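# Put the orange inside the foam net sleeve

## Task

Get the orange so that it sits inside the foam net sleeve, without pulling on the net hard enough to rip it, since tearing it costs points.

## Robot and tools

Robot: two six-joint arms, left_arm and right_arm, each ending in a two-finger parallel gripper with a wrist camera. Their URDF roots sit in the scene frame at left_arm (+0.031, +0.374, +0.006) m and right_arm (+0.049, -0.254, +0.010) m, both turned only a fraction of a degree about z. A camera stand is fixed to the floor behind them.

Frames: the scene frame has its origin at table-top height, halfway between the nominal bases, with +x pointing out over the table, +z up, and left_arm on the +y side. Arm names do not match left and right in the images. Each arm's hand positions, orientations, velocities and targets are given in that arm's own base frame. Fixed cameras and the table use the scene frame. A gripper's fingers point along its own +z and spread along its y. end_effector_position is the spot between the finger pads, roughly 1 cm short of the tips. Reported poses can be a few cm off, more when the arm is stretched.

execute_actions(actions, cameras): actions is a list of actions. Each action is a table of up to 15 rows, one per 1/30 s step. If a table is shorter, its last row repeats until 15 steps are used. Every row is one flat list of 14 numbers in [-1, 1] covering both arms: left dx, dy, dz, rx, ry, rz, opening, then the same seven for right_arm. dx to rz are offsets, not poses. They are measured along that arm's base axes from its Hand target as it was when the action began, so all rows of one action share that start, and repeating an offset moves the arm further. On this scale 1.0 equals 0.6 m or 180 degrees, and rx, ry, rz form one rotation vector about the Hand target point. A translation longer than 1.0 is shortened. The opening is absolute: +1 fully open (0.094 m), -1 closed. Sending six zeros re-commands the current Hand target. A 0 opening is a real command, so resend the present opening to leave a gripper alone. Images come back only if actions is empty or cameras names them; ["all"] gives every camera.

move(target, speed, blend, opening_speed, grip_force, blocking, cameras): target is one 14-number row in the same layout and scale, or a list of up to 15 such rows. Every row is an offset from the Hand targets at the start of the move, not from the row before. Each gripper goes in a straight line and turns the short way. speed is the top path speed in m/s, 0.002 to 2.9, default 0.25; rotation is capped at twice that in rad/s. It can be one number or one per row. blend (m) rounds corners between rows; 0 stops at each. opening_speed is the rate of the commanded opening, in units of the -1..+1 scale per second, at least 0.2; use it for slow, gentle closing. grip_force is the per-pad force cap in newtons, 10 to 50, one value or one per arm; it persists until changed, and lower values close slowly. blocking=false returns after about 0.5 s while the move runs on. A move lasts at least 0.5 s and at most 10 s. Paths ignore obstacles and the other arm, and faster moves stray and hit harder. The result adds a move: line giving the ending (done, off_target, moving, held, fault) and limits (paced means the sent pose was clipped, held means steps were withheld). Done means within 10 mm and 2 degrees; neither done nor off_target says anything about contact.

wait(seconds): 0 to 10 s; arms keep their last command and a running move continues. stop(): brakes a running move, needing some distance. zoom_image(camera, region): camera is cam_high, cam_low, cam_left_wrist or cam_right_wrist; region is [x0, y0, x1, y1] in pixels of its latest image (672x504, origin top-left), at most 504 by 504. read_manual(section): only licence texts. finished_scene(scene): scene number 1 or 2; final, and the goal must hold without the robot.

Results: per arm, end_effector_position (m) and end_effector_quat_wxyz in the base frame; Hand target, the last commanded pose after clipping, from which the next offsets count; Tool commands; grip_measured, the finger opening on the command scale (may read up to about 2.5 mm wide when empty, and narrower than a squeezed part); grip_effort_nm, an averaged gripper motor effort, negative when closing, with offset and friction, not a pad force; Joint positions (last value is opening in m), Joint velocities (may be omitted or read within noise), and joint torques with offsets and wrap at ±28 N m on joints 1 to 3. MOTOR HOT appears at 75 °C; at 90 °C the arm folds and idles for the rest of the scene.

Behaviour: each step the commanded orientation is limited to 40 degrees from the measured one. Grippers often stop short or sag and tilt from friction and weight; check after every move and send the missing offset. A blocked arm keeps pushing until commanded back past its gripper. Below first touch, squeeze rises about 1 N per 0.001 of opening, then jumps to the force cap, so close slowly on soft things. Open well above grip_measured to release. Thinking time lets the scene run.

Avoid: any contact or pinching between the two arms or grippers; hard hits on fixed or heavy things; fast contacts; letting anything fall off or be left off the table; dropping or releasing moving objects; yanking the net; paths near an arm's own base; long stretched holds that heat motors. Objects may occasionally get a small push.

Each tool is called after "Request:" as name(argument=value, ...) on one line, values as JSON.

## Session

Request:
execute_actions(actions=[])

Scene clock: 0.00 s.
left_arm: end_effector_position=(+0.3408, -0.2571, +0.2977) grip_measured=-0.984 grip_effort_nm=n/a end_effector_quat_wxyz=(+0.708, +0.637, +0.299, -0.063) | right_arm: end_effector_position=(+0.3268, +0.2401, +0.2983) grip_measured=-0.987 grip_effort_nm=n/a end_effector_quat_wxyz=(+0.314, -0.066, +0.696, +0.643)
Joint positions: left_arm=[-0.322 1.431 0.866 0.582 0.898 1.03 0.001] | right_arm=[0.283 1.355 0.792 0.601 -0.928 1.052 0.001]
Joint velocities: within noise
Joint torques (N m): no reading
Heat: left arm: 31 °C; right arm: 32 °C.
Hand target: left_arm +0.3411, -0.2564, +0.3007; +0.709, +0.636, +0.298, -0.061 | right_arm +0.3267, +0.2394, +0.3063; +0.323, -0.072, +0.690, +0.644
Tool commands: left_gripper/opening=-1.0 right_gripper/opening=-1.0

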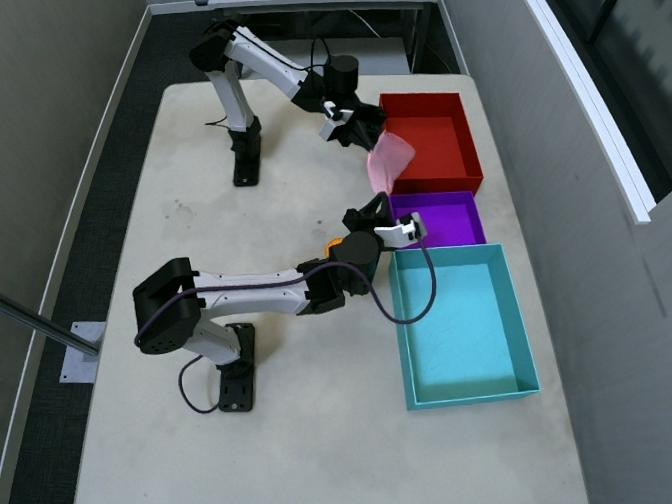

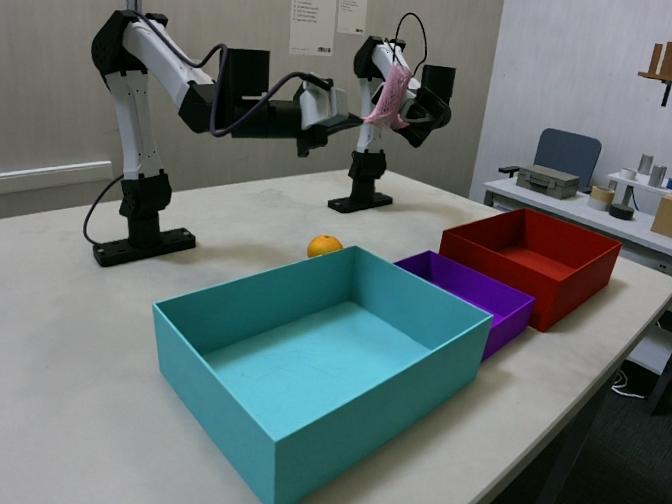

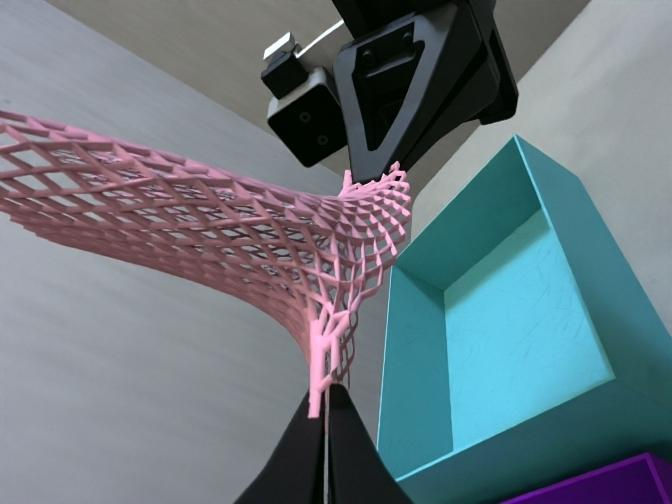

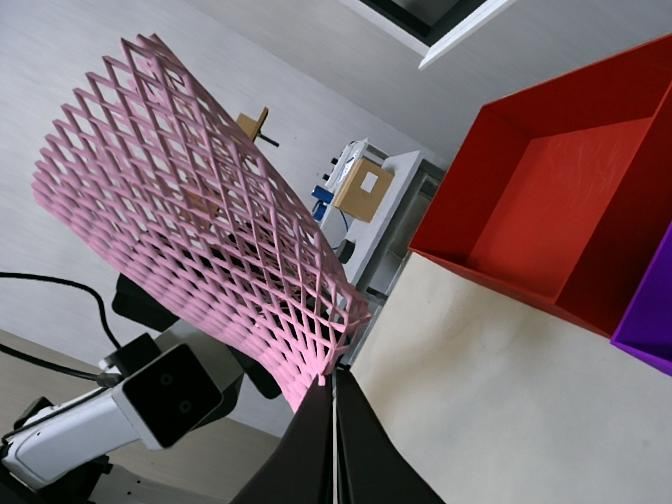

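Request:
zoom_image(camera="cam_low", region=[290, 220, 370, 280])

Request:
zoom_image(camera="cam_high", region=[300, 200, 400, 300])

Scaled by 6.300 from the camera's 672x504 image, which has a finer 960x720 frame.

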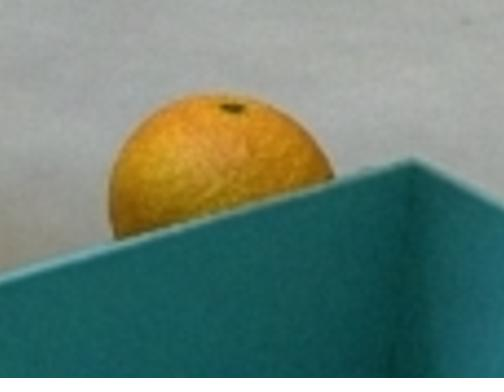

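Scaled by 5.040 from the camera's 672x504 image, which has a finer 960x720 frame.

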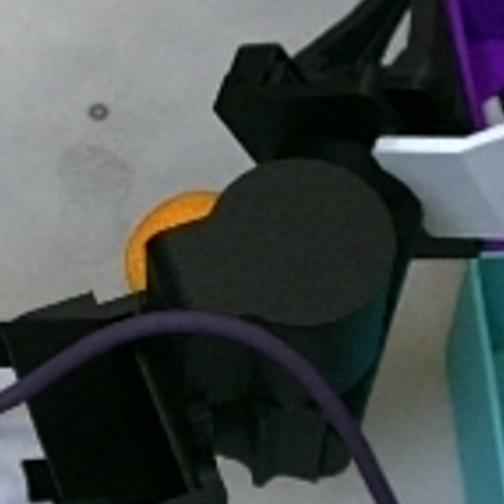

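Request:
move(target=[-0.1607, -0.0678, -0.2445, 0.2417, -0.0225, 0.1301, -1, -0.0983, -0.009, -0.2605, -0.2294, -0.1049, 0.0797, -1], speed=0.2, cameras=["all"])

Scene clock: 70.27 s.
left_arm: end_effector_position=(+0.2452, -0.3000, +0.1608) grip_measured=-0.984 grip_effort_nm=-0.84 end_effector_quat_wxyz=(+0.445, +0.779, +0.386, +0.215) | right_arm: end_effector_position=(+0.2668, +0.2347, +0.1501) grip_measured=-0.987 grip_effort_nm=-0.71 end_effector_quat_wxyz=(+0.301, -0.362, +0.794, +0.385)
Joint positions: left_arm=[-1.023 1.267 0.722 -0.023 -0.309 1.368 0.001] | right_arm=[0.371 1.334 0.792 -0.28 -0.776 -0.166 0.001]
Joint torques (N m): left_arm=[-0.58 -3.99 7.23 1.93 -0.3 -0.21] | right_arm=[0.77 -5.45 6.32 1.4 -0.11 -0.15]
Heat: left arm: 40 °C; right arm: 36 °C.
Hand target: left_arm +0.2446, -0.2971, +0.1540; +0.432, +0.781, +0.395, +0.216 | right_arm +0.2677, +0.2340, +0.1500; +0.303, -0.366, +0.796, +0.375
Off the commanded pose: left_arm 0.007 m, 2 deg | right_arm 0.001 m, 1 deg.
move: done

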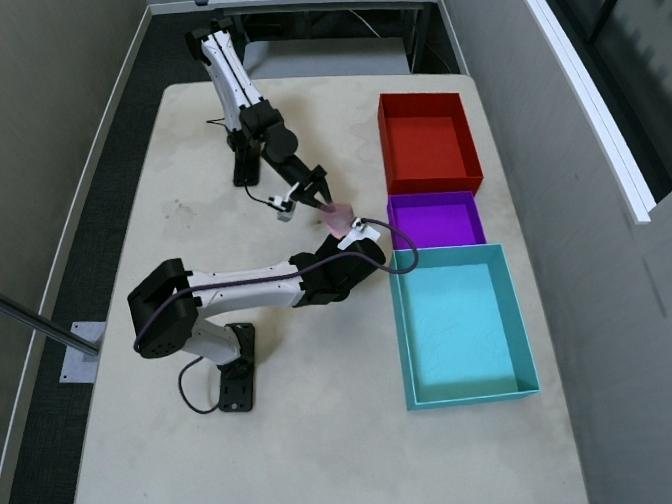

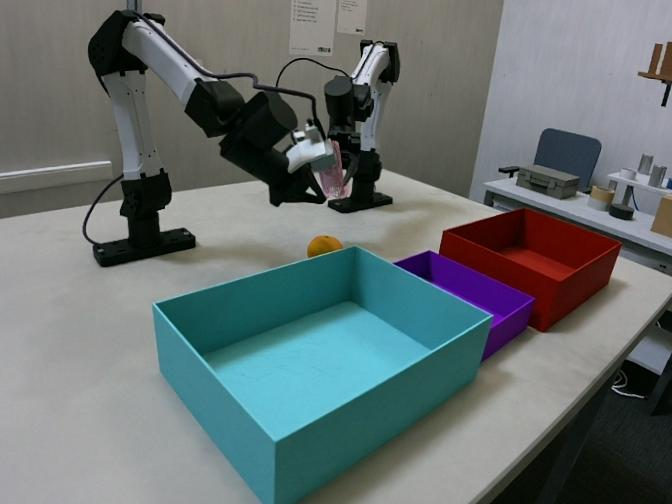

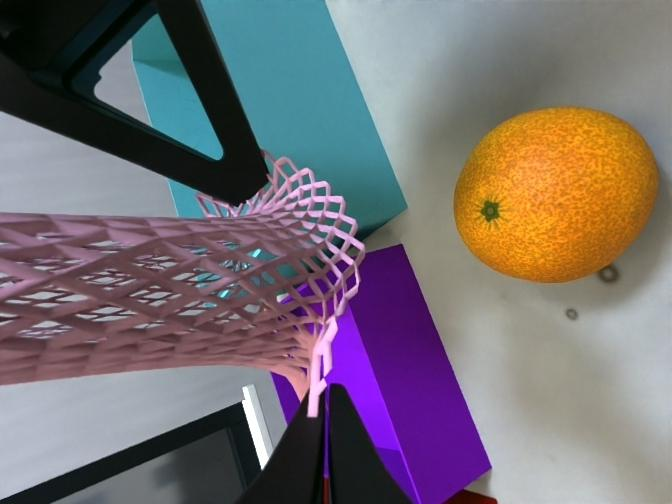

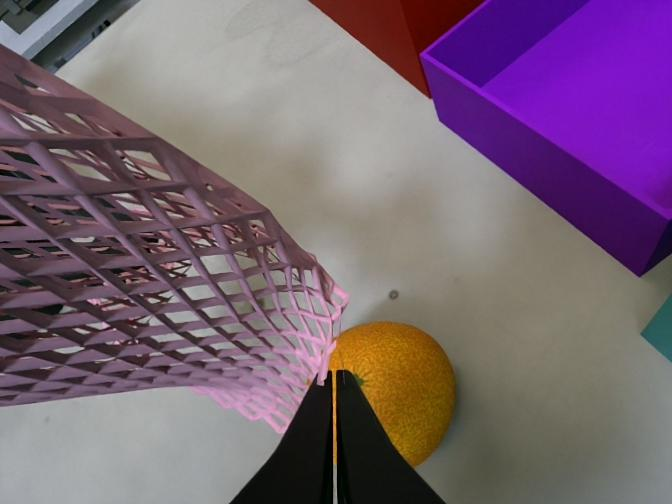

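Request:
zoom_image(camera="cam_low", region=[270, 120, 400, 270])

Request:
zoom_image(camera="cam_high", region=[280, 160, 390, 270])

Request:
zoom_image(camera="cam_left_wrist", region=[150, 100, 450, 430])

Request:
zoom_image(camera="cam_right_wrist", region=[150, 180, 470, 480])

Scaled by 3.360 from the camera's 672x504 image, which has a finer 960x720 frame.

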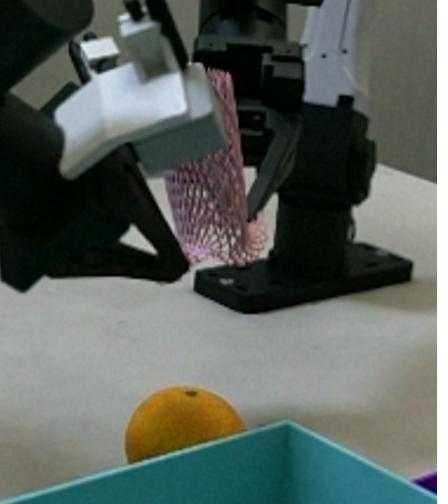

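Scaled by 4.582 from the camera's 672x504 image, which has a finer 960x720 frame.

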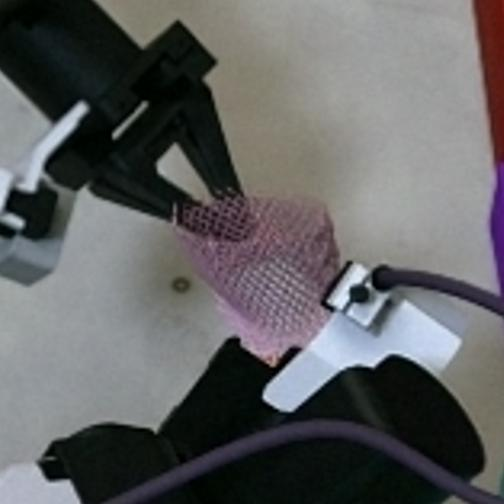

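Scaled by 1.527 from the camera's 672x504 image, which has a finer 960x720 frame.

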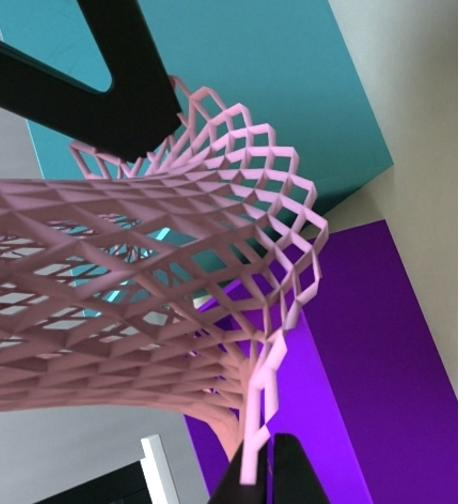

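Scaled by 1.575 from the camera's 672x504 image, which has a finer 960x720 frame.

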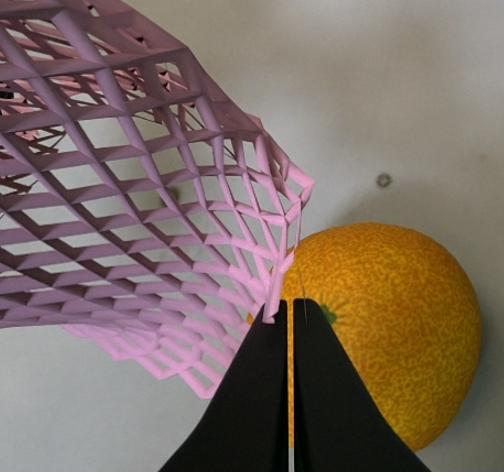

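Request:
move(target=[-0.0005, 0.0012, -0.1367, 0, 0, 0, -1, 0.0028, -0.0082, -0.1348, 0, 0, 0, -1], speed=0.12, cameras=["all"])

Request:
zoom_image(camera="cam_low", region=[280, 185, 380, 270])

Request:
zoom_image(camera="cam_left_wrist", region=[180, 100, 580, 430])

Request:
zoom_image(camera="cam_right_wrist", region=[150, 180, 430, 460])

Request:
zoom_image(camera="cam_high", region=[290, 180, 370, 260])

Scene clock: 125.30 s.
left_arm: end_effector_position=(+0.2458, -0.3009, +0.0796) grip_measured=-0.984 grip_effort_nm=-0.84 end_effector_quat_wxyz=(+0.442, +0.780, +0.388, +0.214) | right_arm: end_effector_position=(+0.2657, +0.2322, +0.0720) grip_measured=-0.987 grip_effort_nm=-0.71 end_effector_quat_wxyz=(+0.296, -0.367, +0.795, +0.381)
Joint positions: left_arm=[-1.023 1.472 0.512 0.386 -0.309 1.366 0.001] | right_arm=[0.365 1.503 0.595 0.06 -0.776 -0.193 0.001]
Joint torques (N m): left_arm=[-0.54 -4.77 5.23 2.13 -0.27 -0.21] | right_arm=[-0.53 -5.08 4.31 1.72 -0.24 -0.11]
Heat: left arm: 42 °C; right arm: 38 °C.
Hand target: left_arm +0.2443, -0.2964, +0.0719; +0.432, +0.781, +0.395, +0.216 | right_arm +0.2694, +0.2290, +0.0692; +0.303, -0.366, +0.796, +0.375
Off the commanded pose: left_arm 0.009 m, 1 deg | right_arm 0.006 m, 1 deg.
move: done

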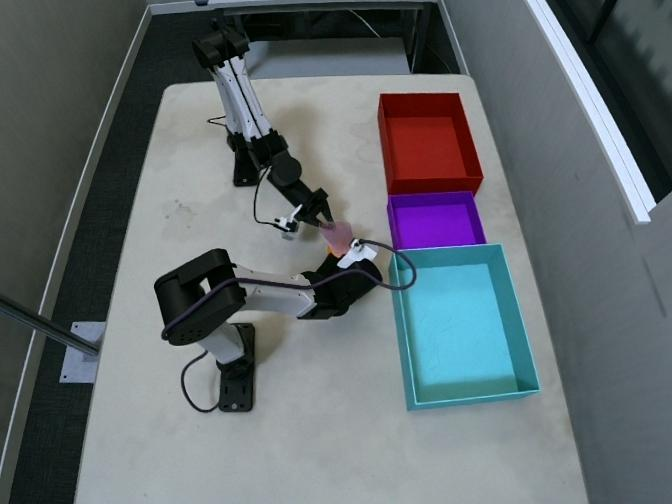

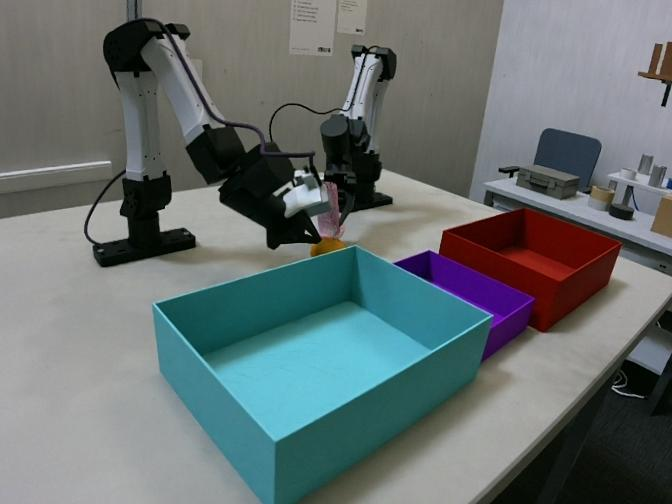

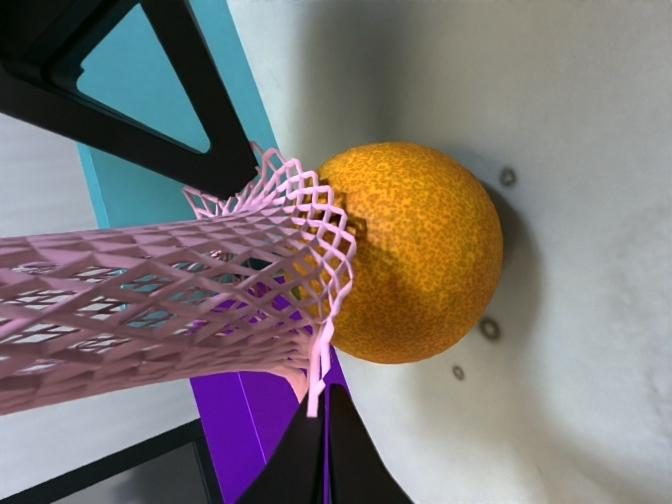

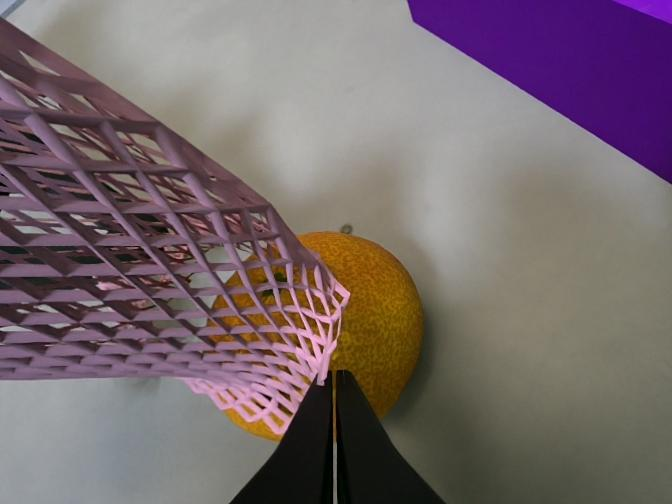

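Scaled by 5.040 from the camera's 672x504 image, which has a finer 960x720 frame.

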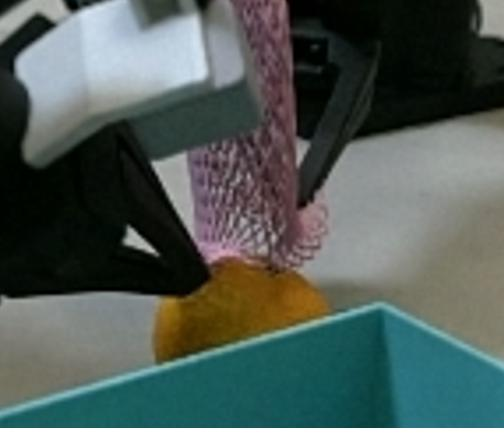

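Scaled by 1.260 from the camera's 672x504 image, which has a finer 960x720 frame.

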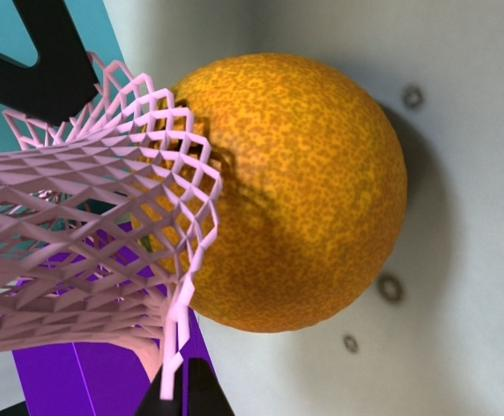

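Scaled by 1.800 from the camera's 672x504 image, which has a finer 960x720 frame.

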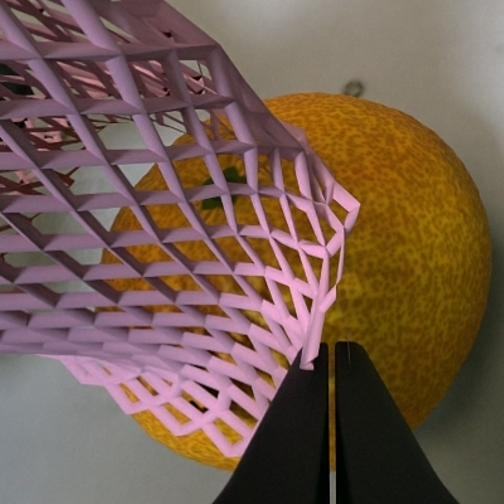

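Scaled by 6.300 from the camera's 672x504 image, which has a finer 960x720 frame.

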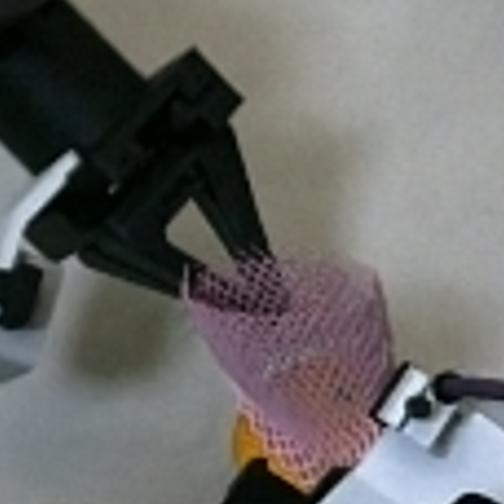

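Request:
move(target=[0, 0, -0.0467, 0, 0, 0, -1, 0, 0, -0.0453, 0, 0, 0, -1], speed=0.06, cameras=["all"])

Request:
zoom_image(camera="cam_low", region=[280, 185, 380, 270])

Request:
zoom_image(camera="cam_left_wrist", region=[180, 100, 580, 430])

Request:
zoom_image(camera="cam_right_wrist", region=[150, 180, 430, 460])

Request:
zoom_image(camera="cam_high", region=[290, 180, 370, 260])

Scene clock: 180.90 s.
left_arm: end_effector_position=(+0.2485, -0.3030, +0.0578) grip_measured=-0.985 grip_effort_nm=-0.82 end_effector_quat_wxyz=(+0.451, +0.773, +0.388, +0.218) | right_arm: end_effector_position=(+0.2681, +0.2315, +0.0461) grip_measured=-0.987 grip_effort_nm=-0.70 end_effector_quat_wxyz=(+0.299, -0.366, +0.795, +0.380)
Joint positions: left_arm=[-1.023 1.583 0.464 0.568 -0.316 1.366 0.001] | right_arm=[0.361 1.599 0.544 0.214 -0.776 -0.193 0.001]
Joint torques (N m): left_arm=[-0.54 -4.56 4.38 2 -0.19 -0.21] | right_arm=[-0.13 -5.16 3.82 1.69 -0.24 -0.11]
Heat: left arm: 38 °C; right arm: 36 °C.
Hand target: left_arm +0.2443, -0.2964, +0.0438; +0.432, +0.781, +0.395, +0.216 | right_arm +0.2694, +0.2291, +0.0421; +0.303, -0.366, +0.796, +0.375
Off the commanded pose: left_arm 0.016 m, 2 deg | right_arm 0.005 m, 1 deg.
move: off_target (left_arm)

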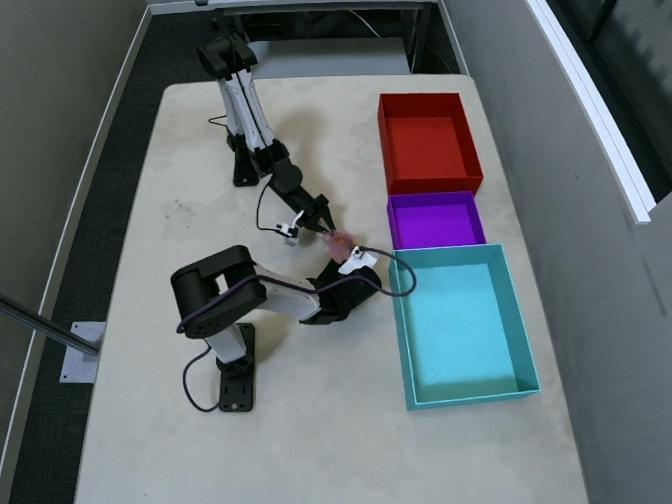

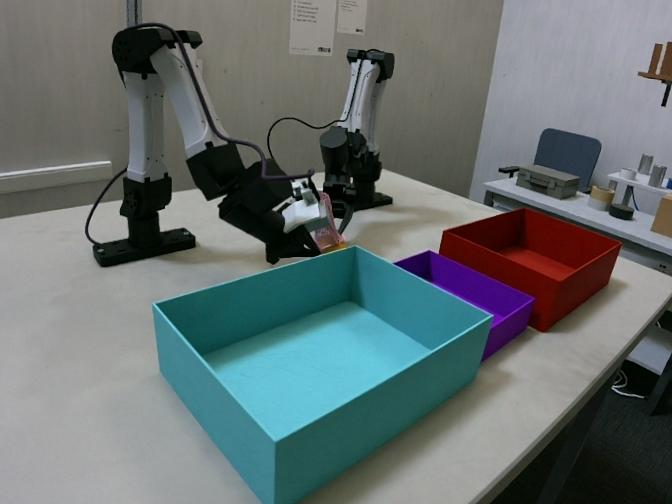

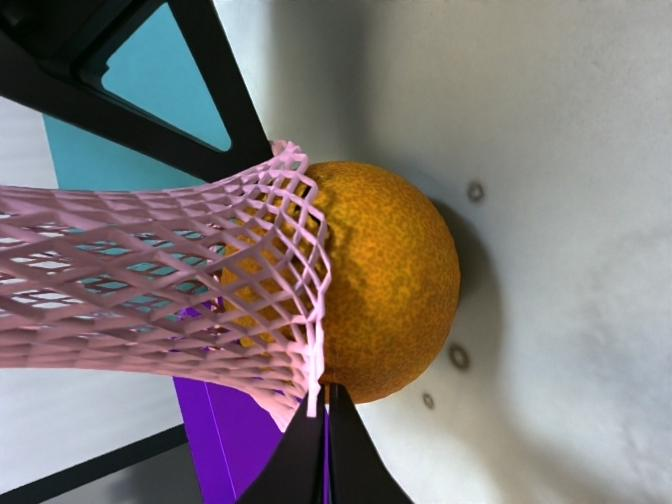

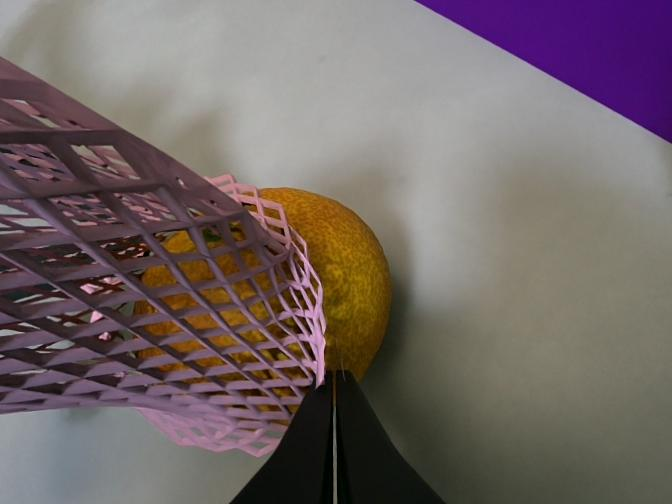

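Scaled by 5.040 from the camera's 672x504 image, which has a finer 960x720 frame.

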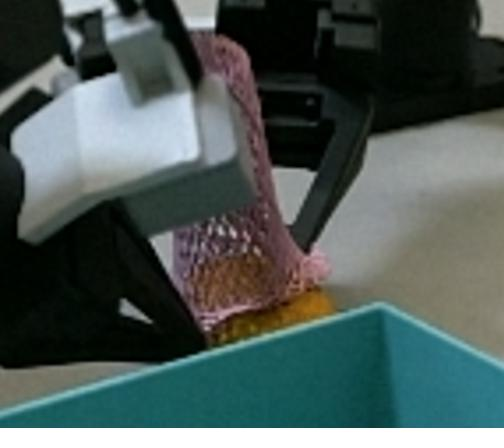

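Scaled by 1.260 from the camera's 672x504 image, which has a finer 960x720 frame.

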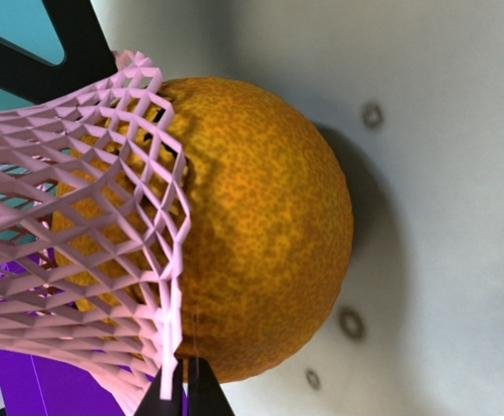

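Scaled by 1.800 from the camera's 672x504 image, which has a finer 960x720 frame.

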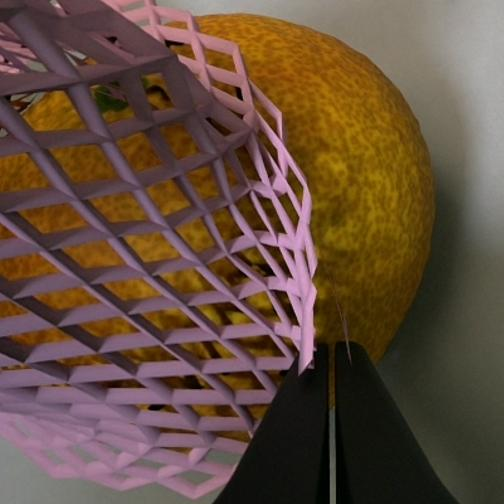

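Scaled by 6.300 from the camera's 672x504 image, which has a finer 960x720 frame.

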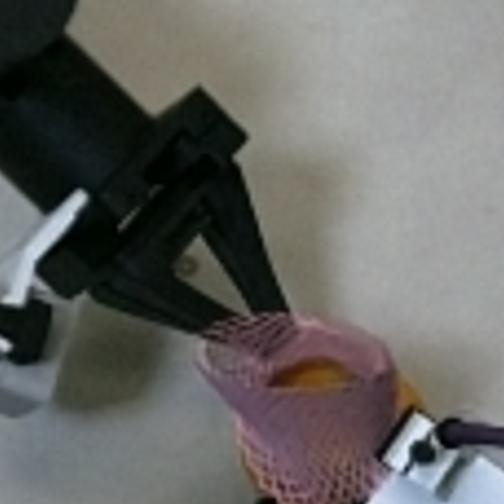

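Request:
move(target=[0.0097, 0.0123, -0.0467, -0.0095, 0.0261, 0, -1, 0.0125, 0.0045, -0.0333, -0.0095, 0.0261, 0, -1], speed=0.06, cameras=["all"])

Request:
zoom_image(camera="cam_low", region=[280, 185, 380, 270])

Request:
zoom_image(camera="cam_left_wrist", region=[100, 60, 560, 430])

Request:
zoom_image(camera="cam_right_wrist", region=[50, 150, 430, 490])

Request:
zoom_image(camera="cam_high", region=[290, 180, 370, 260])

Scene clock: 224.67 s.
left_arm: end_effector_position=(+0.2623, -0.3000, +0.0530) grip_measured=-0.985 grip_effort_nm=-0.82 end_effector_quat_wxyz=(+0.479, +0.750, +0.409, +0.201) | right_arm: end_effector_position=(+0.2777, +0.2315, +0.0268) grip_measured=-0.987 grip_effort_nm=-0.68 end_effector_quat_wxyz=(+0.277, -0.355, +0.808, +0.380)
Joint positions: left_arm=[-0.963 1.65 0.437 0.718 -0.257 1.332 0.001] | right_arm=[0.351 1.703 0.589 0.218 -0.775 -0.193 0.001]
Joint torques (N m): left_arm=[0.47 -3.4 3.55 1.33 0.28 -0.21] | right_arm=[0.65 -5.3 5.42 1.16 -0.26 -0.1]
Heat: left arm: 38 °C; right arm: 37 °C.
Hand target: left_arm +0.2502, -0.2889, +0.0158; +0.427, +0.783, +0.415, +0.178 | right_arm +0.2769, +0.2317, +0.0220; +0.264, -0.355, +0.813, +0.378
Off the commanded pose: left_arm 0.041 m, 8 deg | right_arm 0.005 m, 2 deg.
move: off_target (left_arm)

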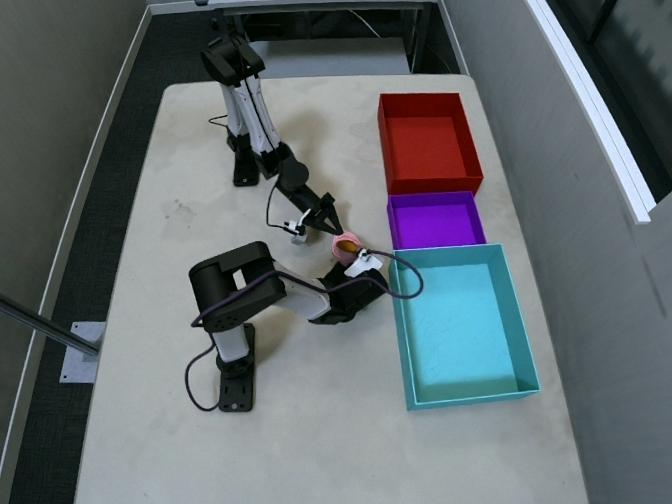

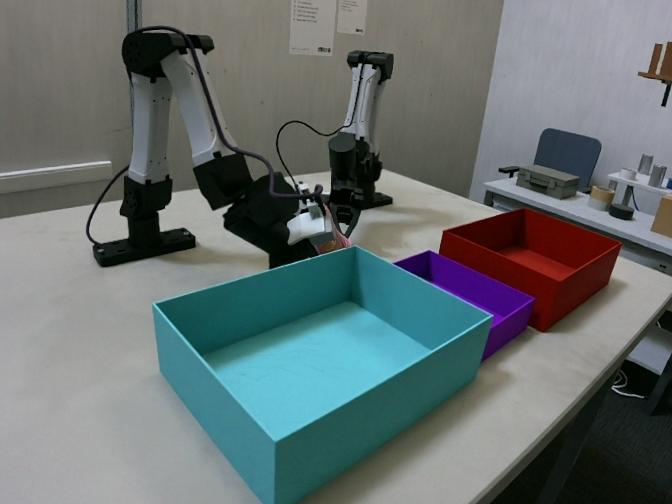

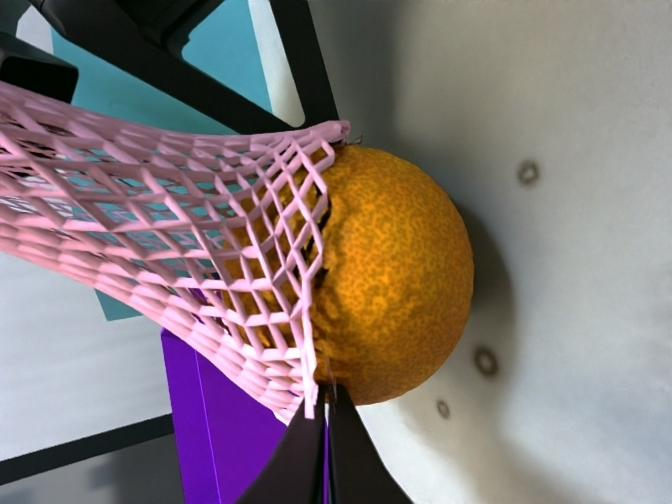

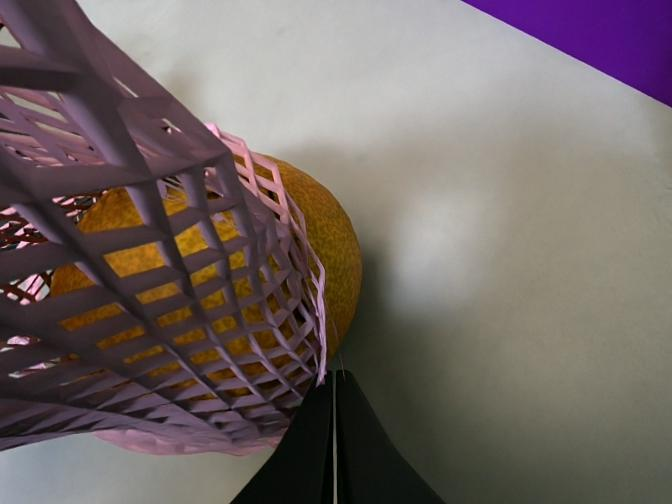

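Scaled by 5.040 from the camera's 672x504 image, which has a finer 960x720 frame.

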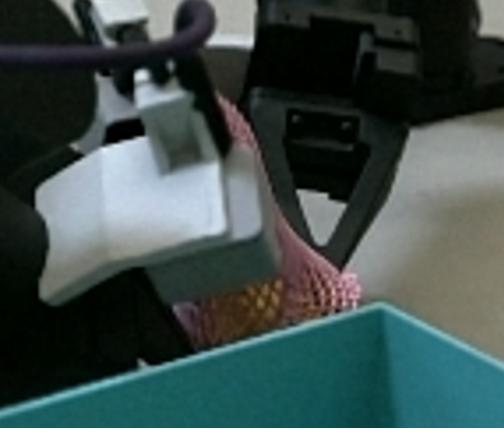

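Scaled by 1.096 from the camera's 672x504 image, which has a finer 960x720 frame.

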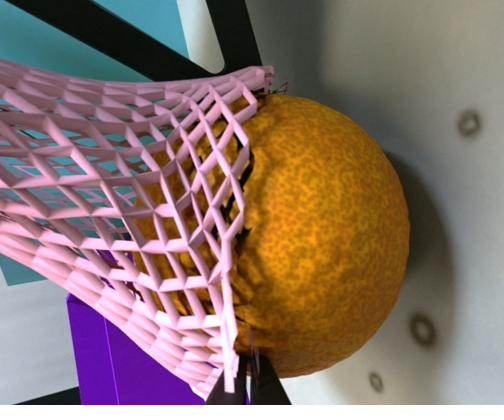

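Scaled by 1.326 from the camera's 672x504 image, which has a finer 960x720 frame.

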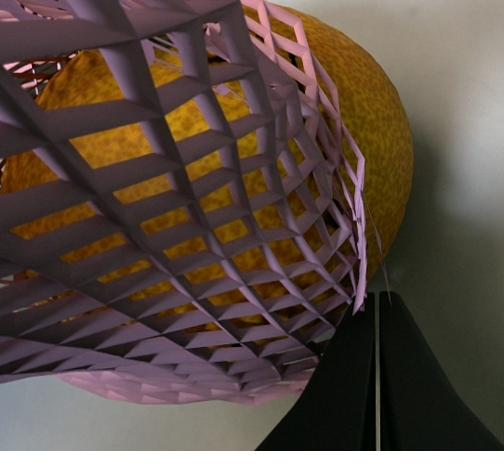

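Scaled by 6.300 from the camera's 672x504 image, which has a finer 960x720 frame.

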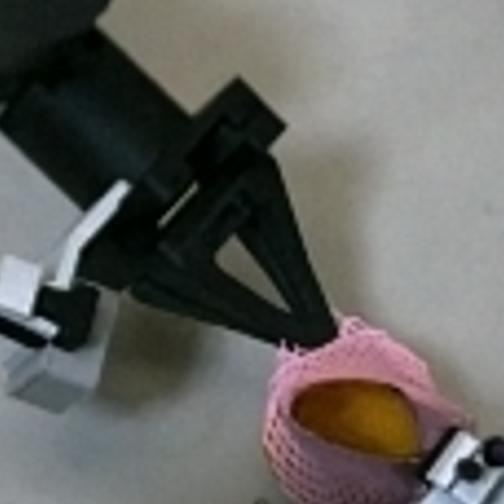

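Request:
move(target=[0, 0, 0, 0, 0, 0, -1, 0, 0, 0.025, 0, 0, 0, -1], speed=0.05, cameras=["all"])

Request:
zoom_image(camera="cam_left_wrist", region=[100, 60, 560, 430])

Request:
zoom_image(camera="cam_high", region=[290, 180, 370, 260])

Scene clock: 247.43 s.
left_arm: end_effector_position=(+0.2621, -0.3003, +0.0532) grip_measured=-0.985 grip_effort_nm=-0.82 end_effector_quat_wxyz=(+0.480, +0.750, +0.409, +0.200) | right_arm: end_effector_position=(+0.2741, +0.2295, +0.0288) grip_measured=-0.987 grip_effort_nm=-0.68 end_effector_quat_wxyz=(+0.259, -0.349, +0.817, +0.379)
Joint positions: left_arm=[-0.963 1.65 0.437 0.719 -0.255 1.332 0.001] | right_arm=[0.351 1.681 0.607 0.137 -0.77 -0.193 0.001]
Joint torques (N m): left_arm=[0.47 -3.4 3.55 1.33 0.24 -0.21] | right_arm=[0.68 -8.58 5.81 1.15 -0.32 -0.09]
Heat: left arm: 37 °C; right arm: 37 °C.
Hand target: left_arm +0.2501, -0.2890, +0.0158; +0.427, +0.783, +0.415, +0.178 | right_arm +0.2769, +0.2317, +0.0370; +0.264, -0.355, +0.813, +0.378
Off the commanded pose: left_arm 0.041 m, 8 deg | right_arm 0.009 m, 1 deg.
move: off_target (left_arm)

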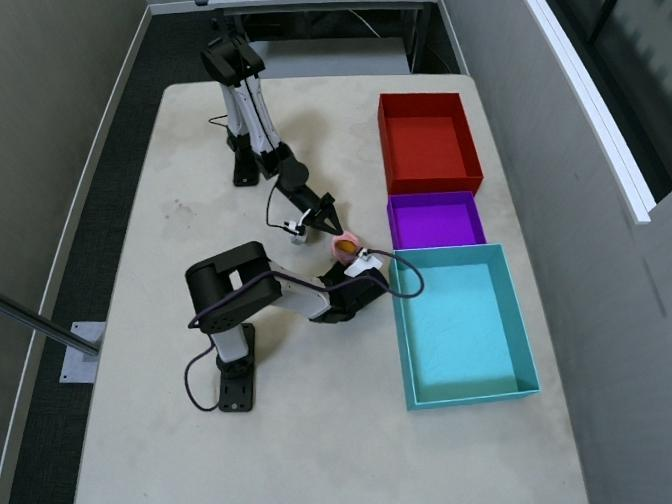

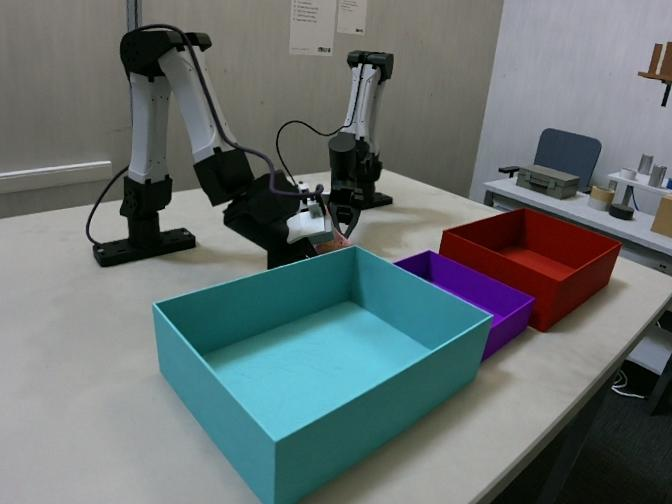

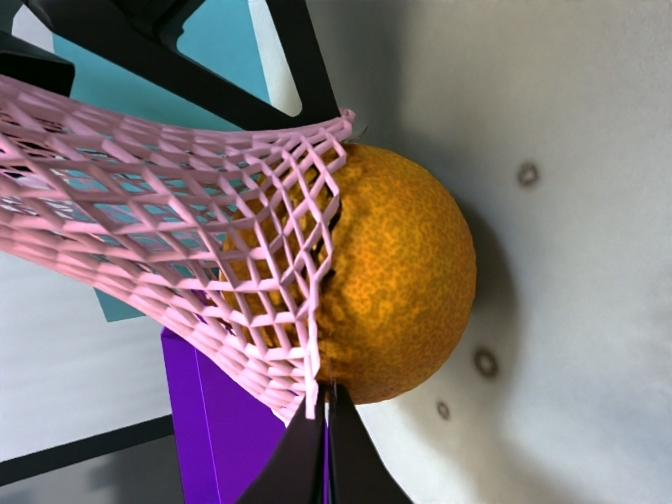

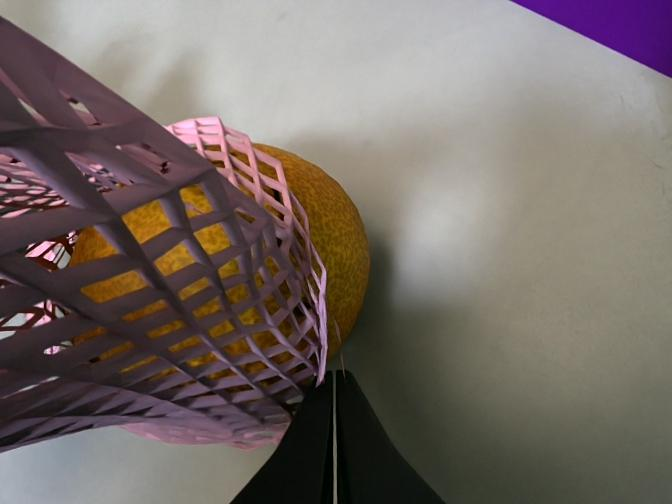

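Scaled by 1.096 from the camera's 672x504 image, which has a finer 960x720 frame.

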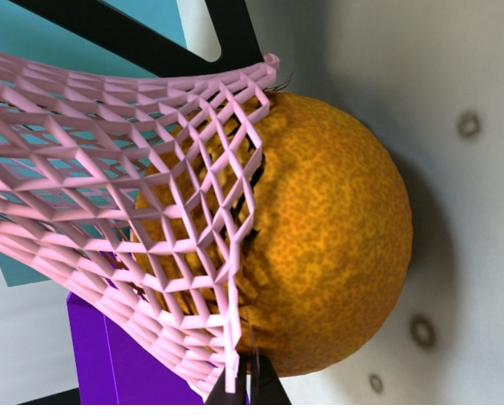

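Scaled by 6.300 from the camera's 672x504 image, which has a finer 960x720 frame.

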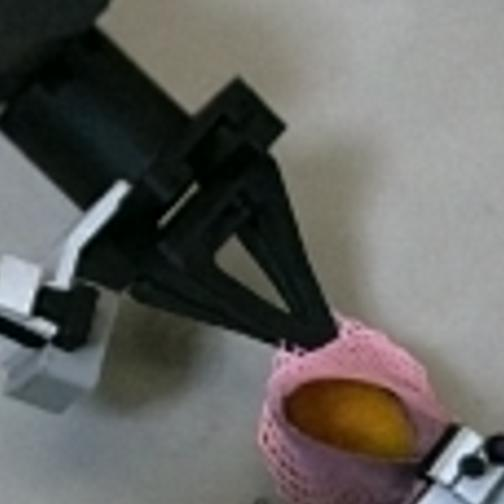

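Request:
move(target=[-0.0028, 0.0078, -0.0067, 0, 0, 0, -1, -0.0028, 0.0078, 0.0233, 0, 0, 0, -1], speed=0.05, cameras=["all"])

Request:
zoom_image(camera="cam_left_wrist", region=[100, 60, 560, 430])

Request:
zoom_image(camera="cam_high", region=[290, 180, 370, 260])

Request:
zoom_image(camera="cam_low", region=[280, 185, 380, 270])

Scene clock: 269.80 s.
left_arm: end_effector_position=(+0.2601, -0.2934, +0.0440) grip_measured=-0.985 grip_effort_nm=-0.81 end_effector_quat_wxyz=(+0.473, +0.753, +0.412, +0.200) | right_arm: end_effector_position=(+0.2714, +0.2332, +0.0422) grip_measured=-0.987 grip_effort_nm=-0.68 end_effector_quat_wxyz=(+0.259, -0.353, +0.814, +0.381)
Joint positions: left_arm=[-0.956 1.664 0.41 0.744 -0.252 1.332 0.001] | right_arm=[0.364 1.633 0.625 0.077 -0.77 -0.188 0.001]
Joint torques (N m): left_arm=[0.28 -3.6 3.7 1.41 0.25 -0.17] | right_arm=[1.14 -8.42 6.22 1.21 -0.22 0.07]
Heat: left arm: 36 °C; right arm: 39 °C.
Hand target: left_arm +0.2485, -0.2844, +0.0120; +0.428, +0.783, +0.415, +0.178 | right_arm +0.2753, +0.2364, +0.0510; +0.264, -0.355, +0.813, +0.378
Off the commanded pose: left_arm 0.035 m, 7 deg | right_arm 0.010 m, 1 deg.
move: off_target (left_arm)

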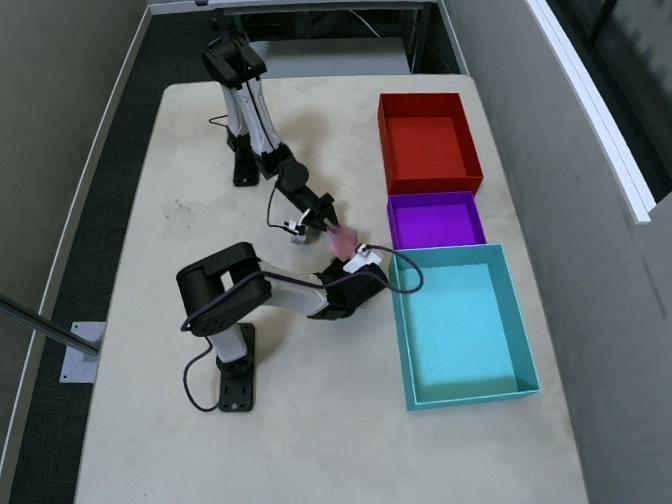

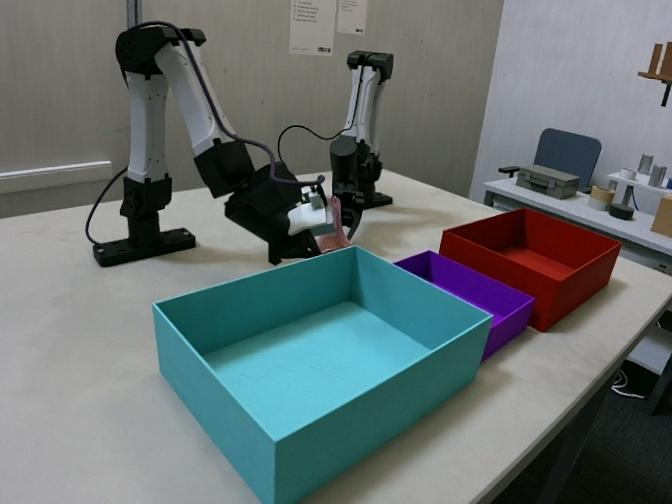

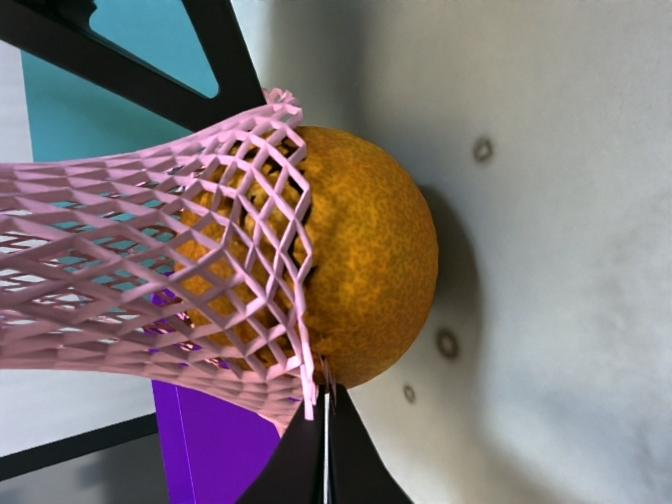

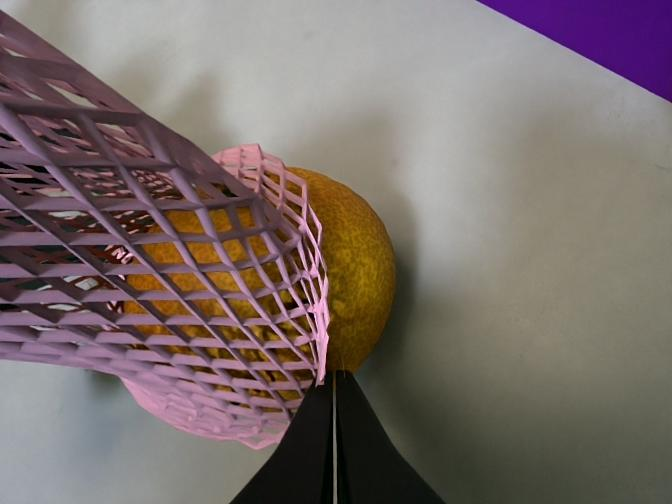

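Scaled by 1.096 from the camera's 672x504 image, which has a finer 960x720 frame.

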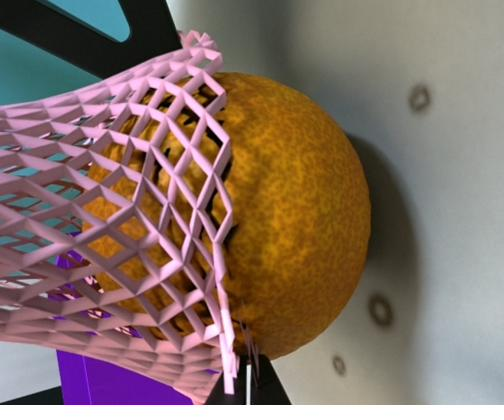

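Scaled by 6.300 from the camera's 672x504 image, which has a finer 960x720 frame.

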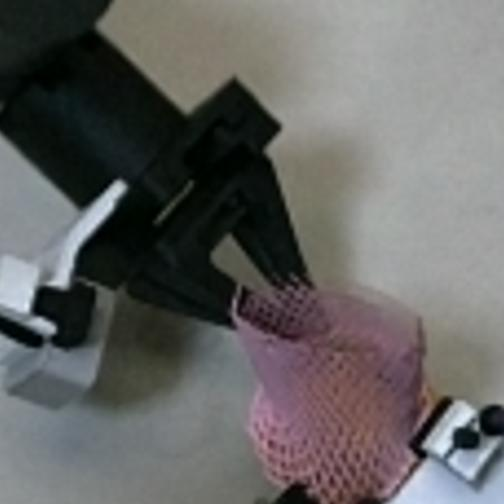

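Scaled by 5.040 from the camera's 672x504 image, which has a finer 960x720 frame.

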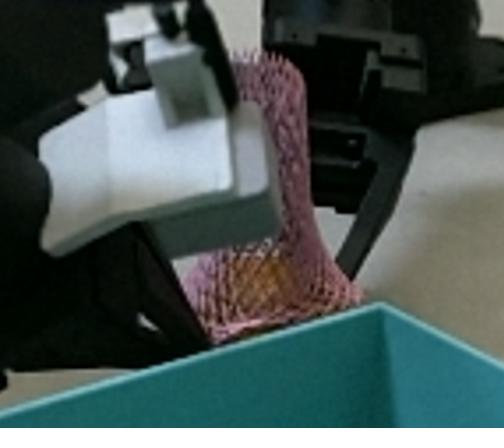

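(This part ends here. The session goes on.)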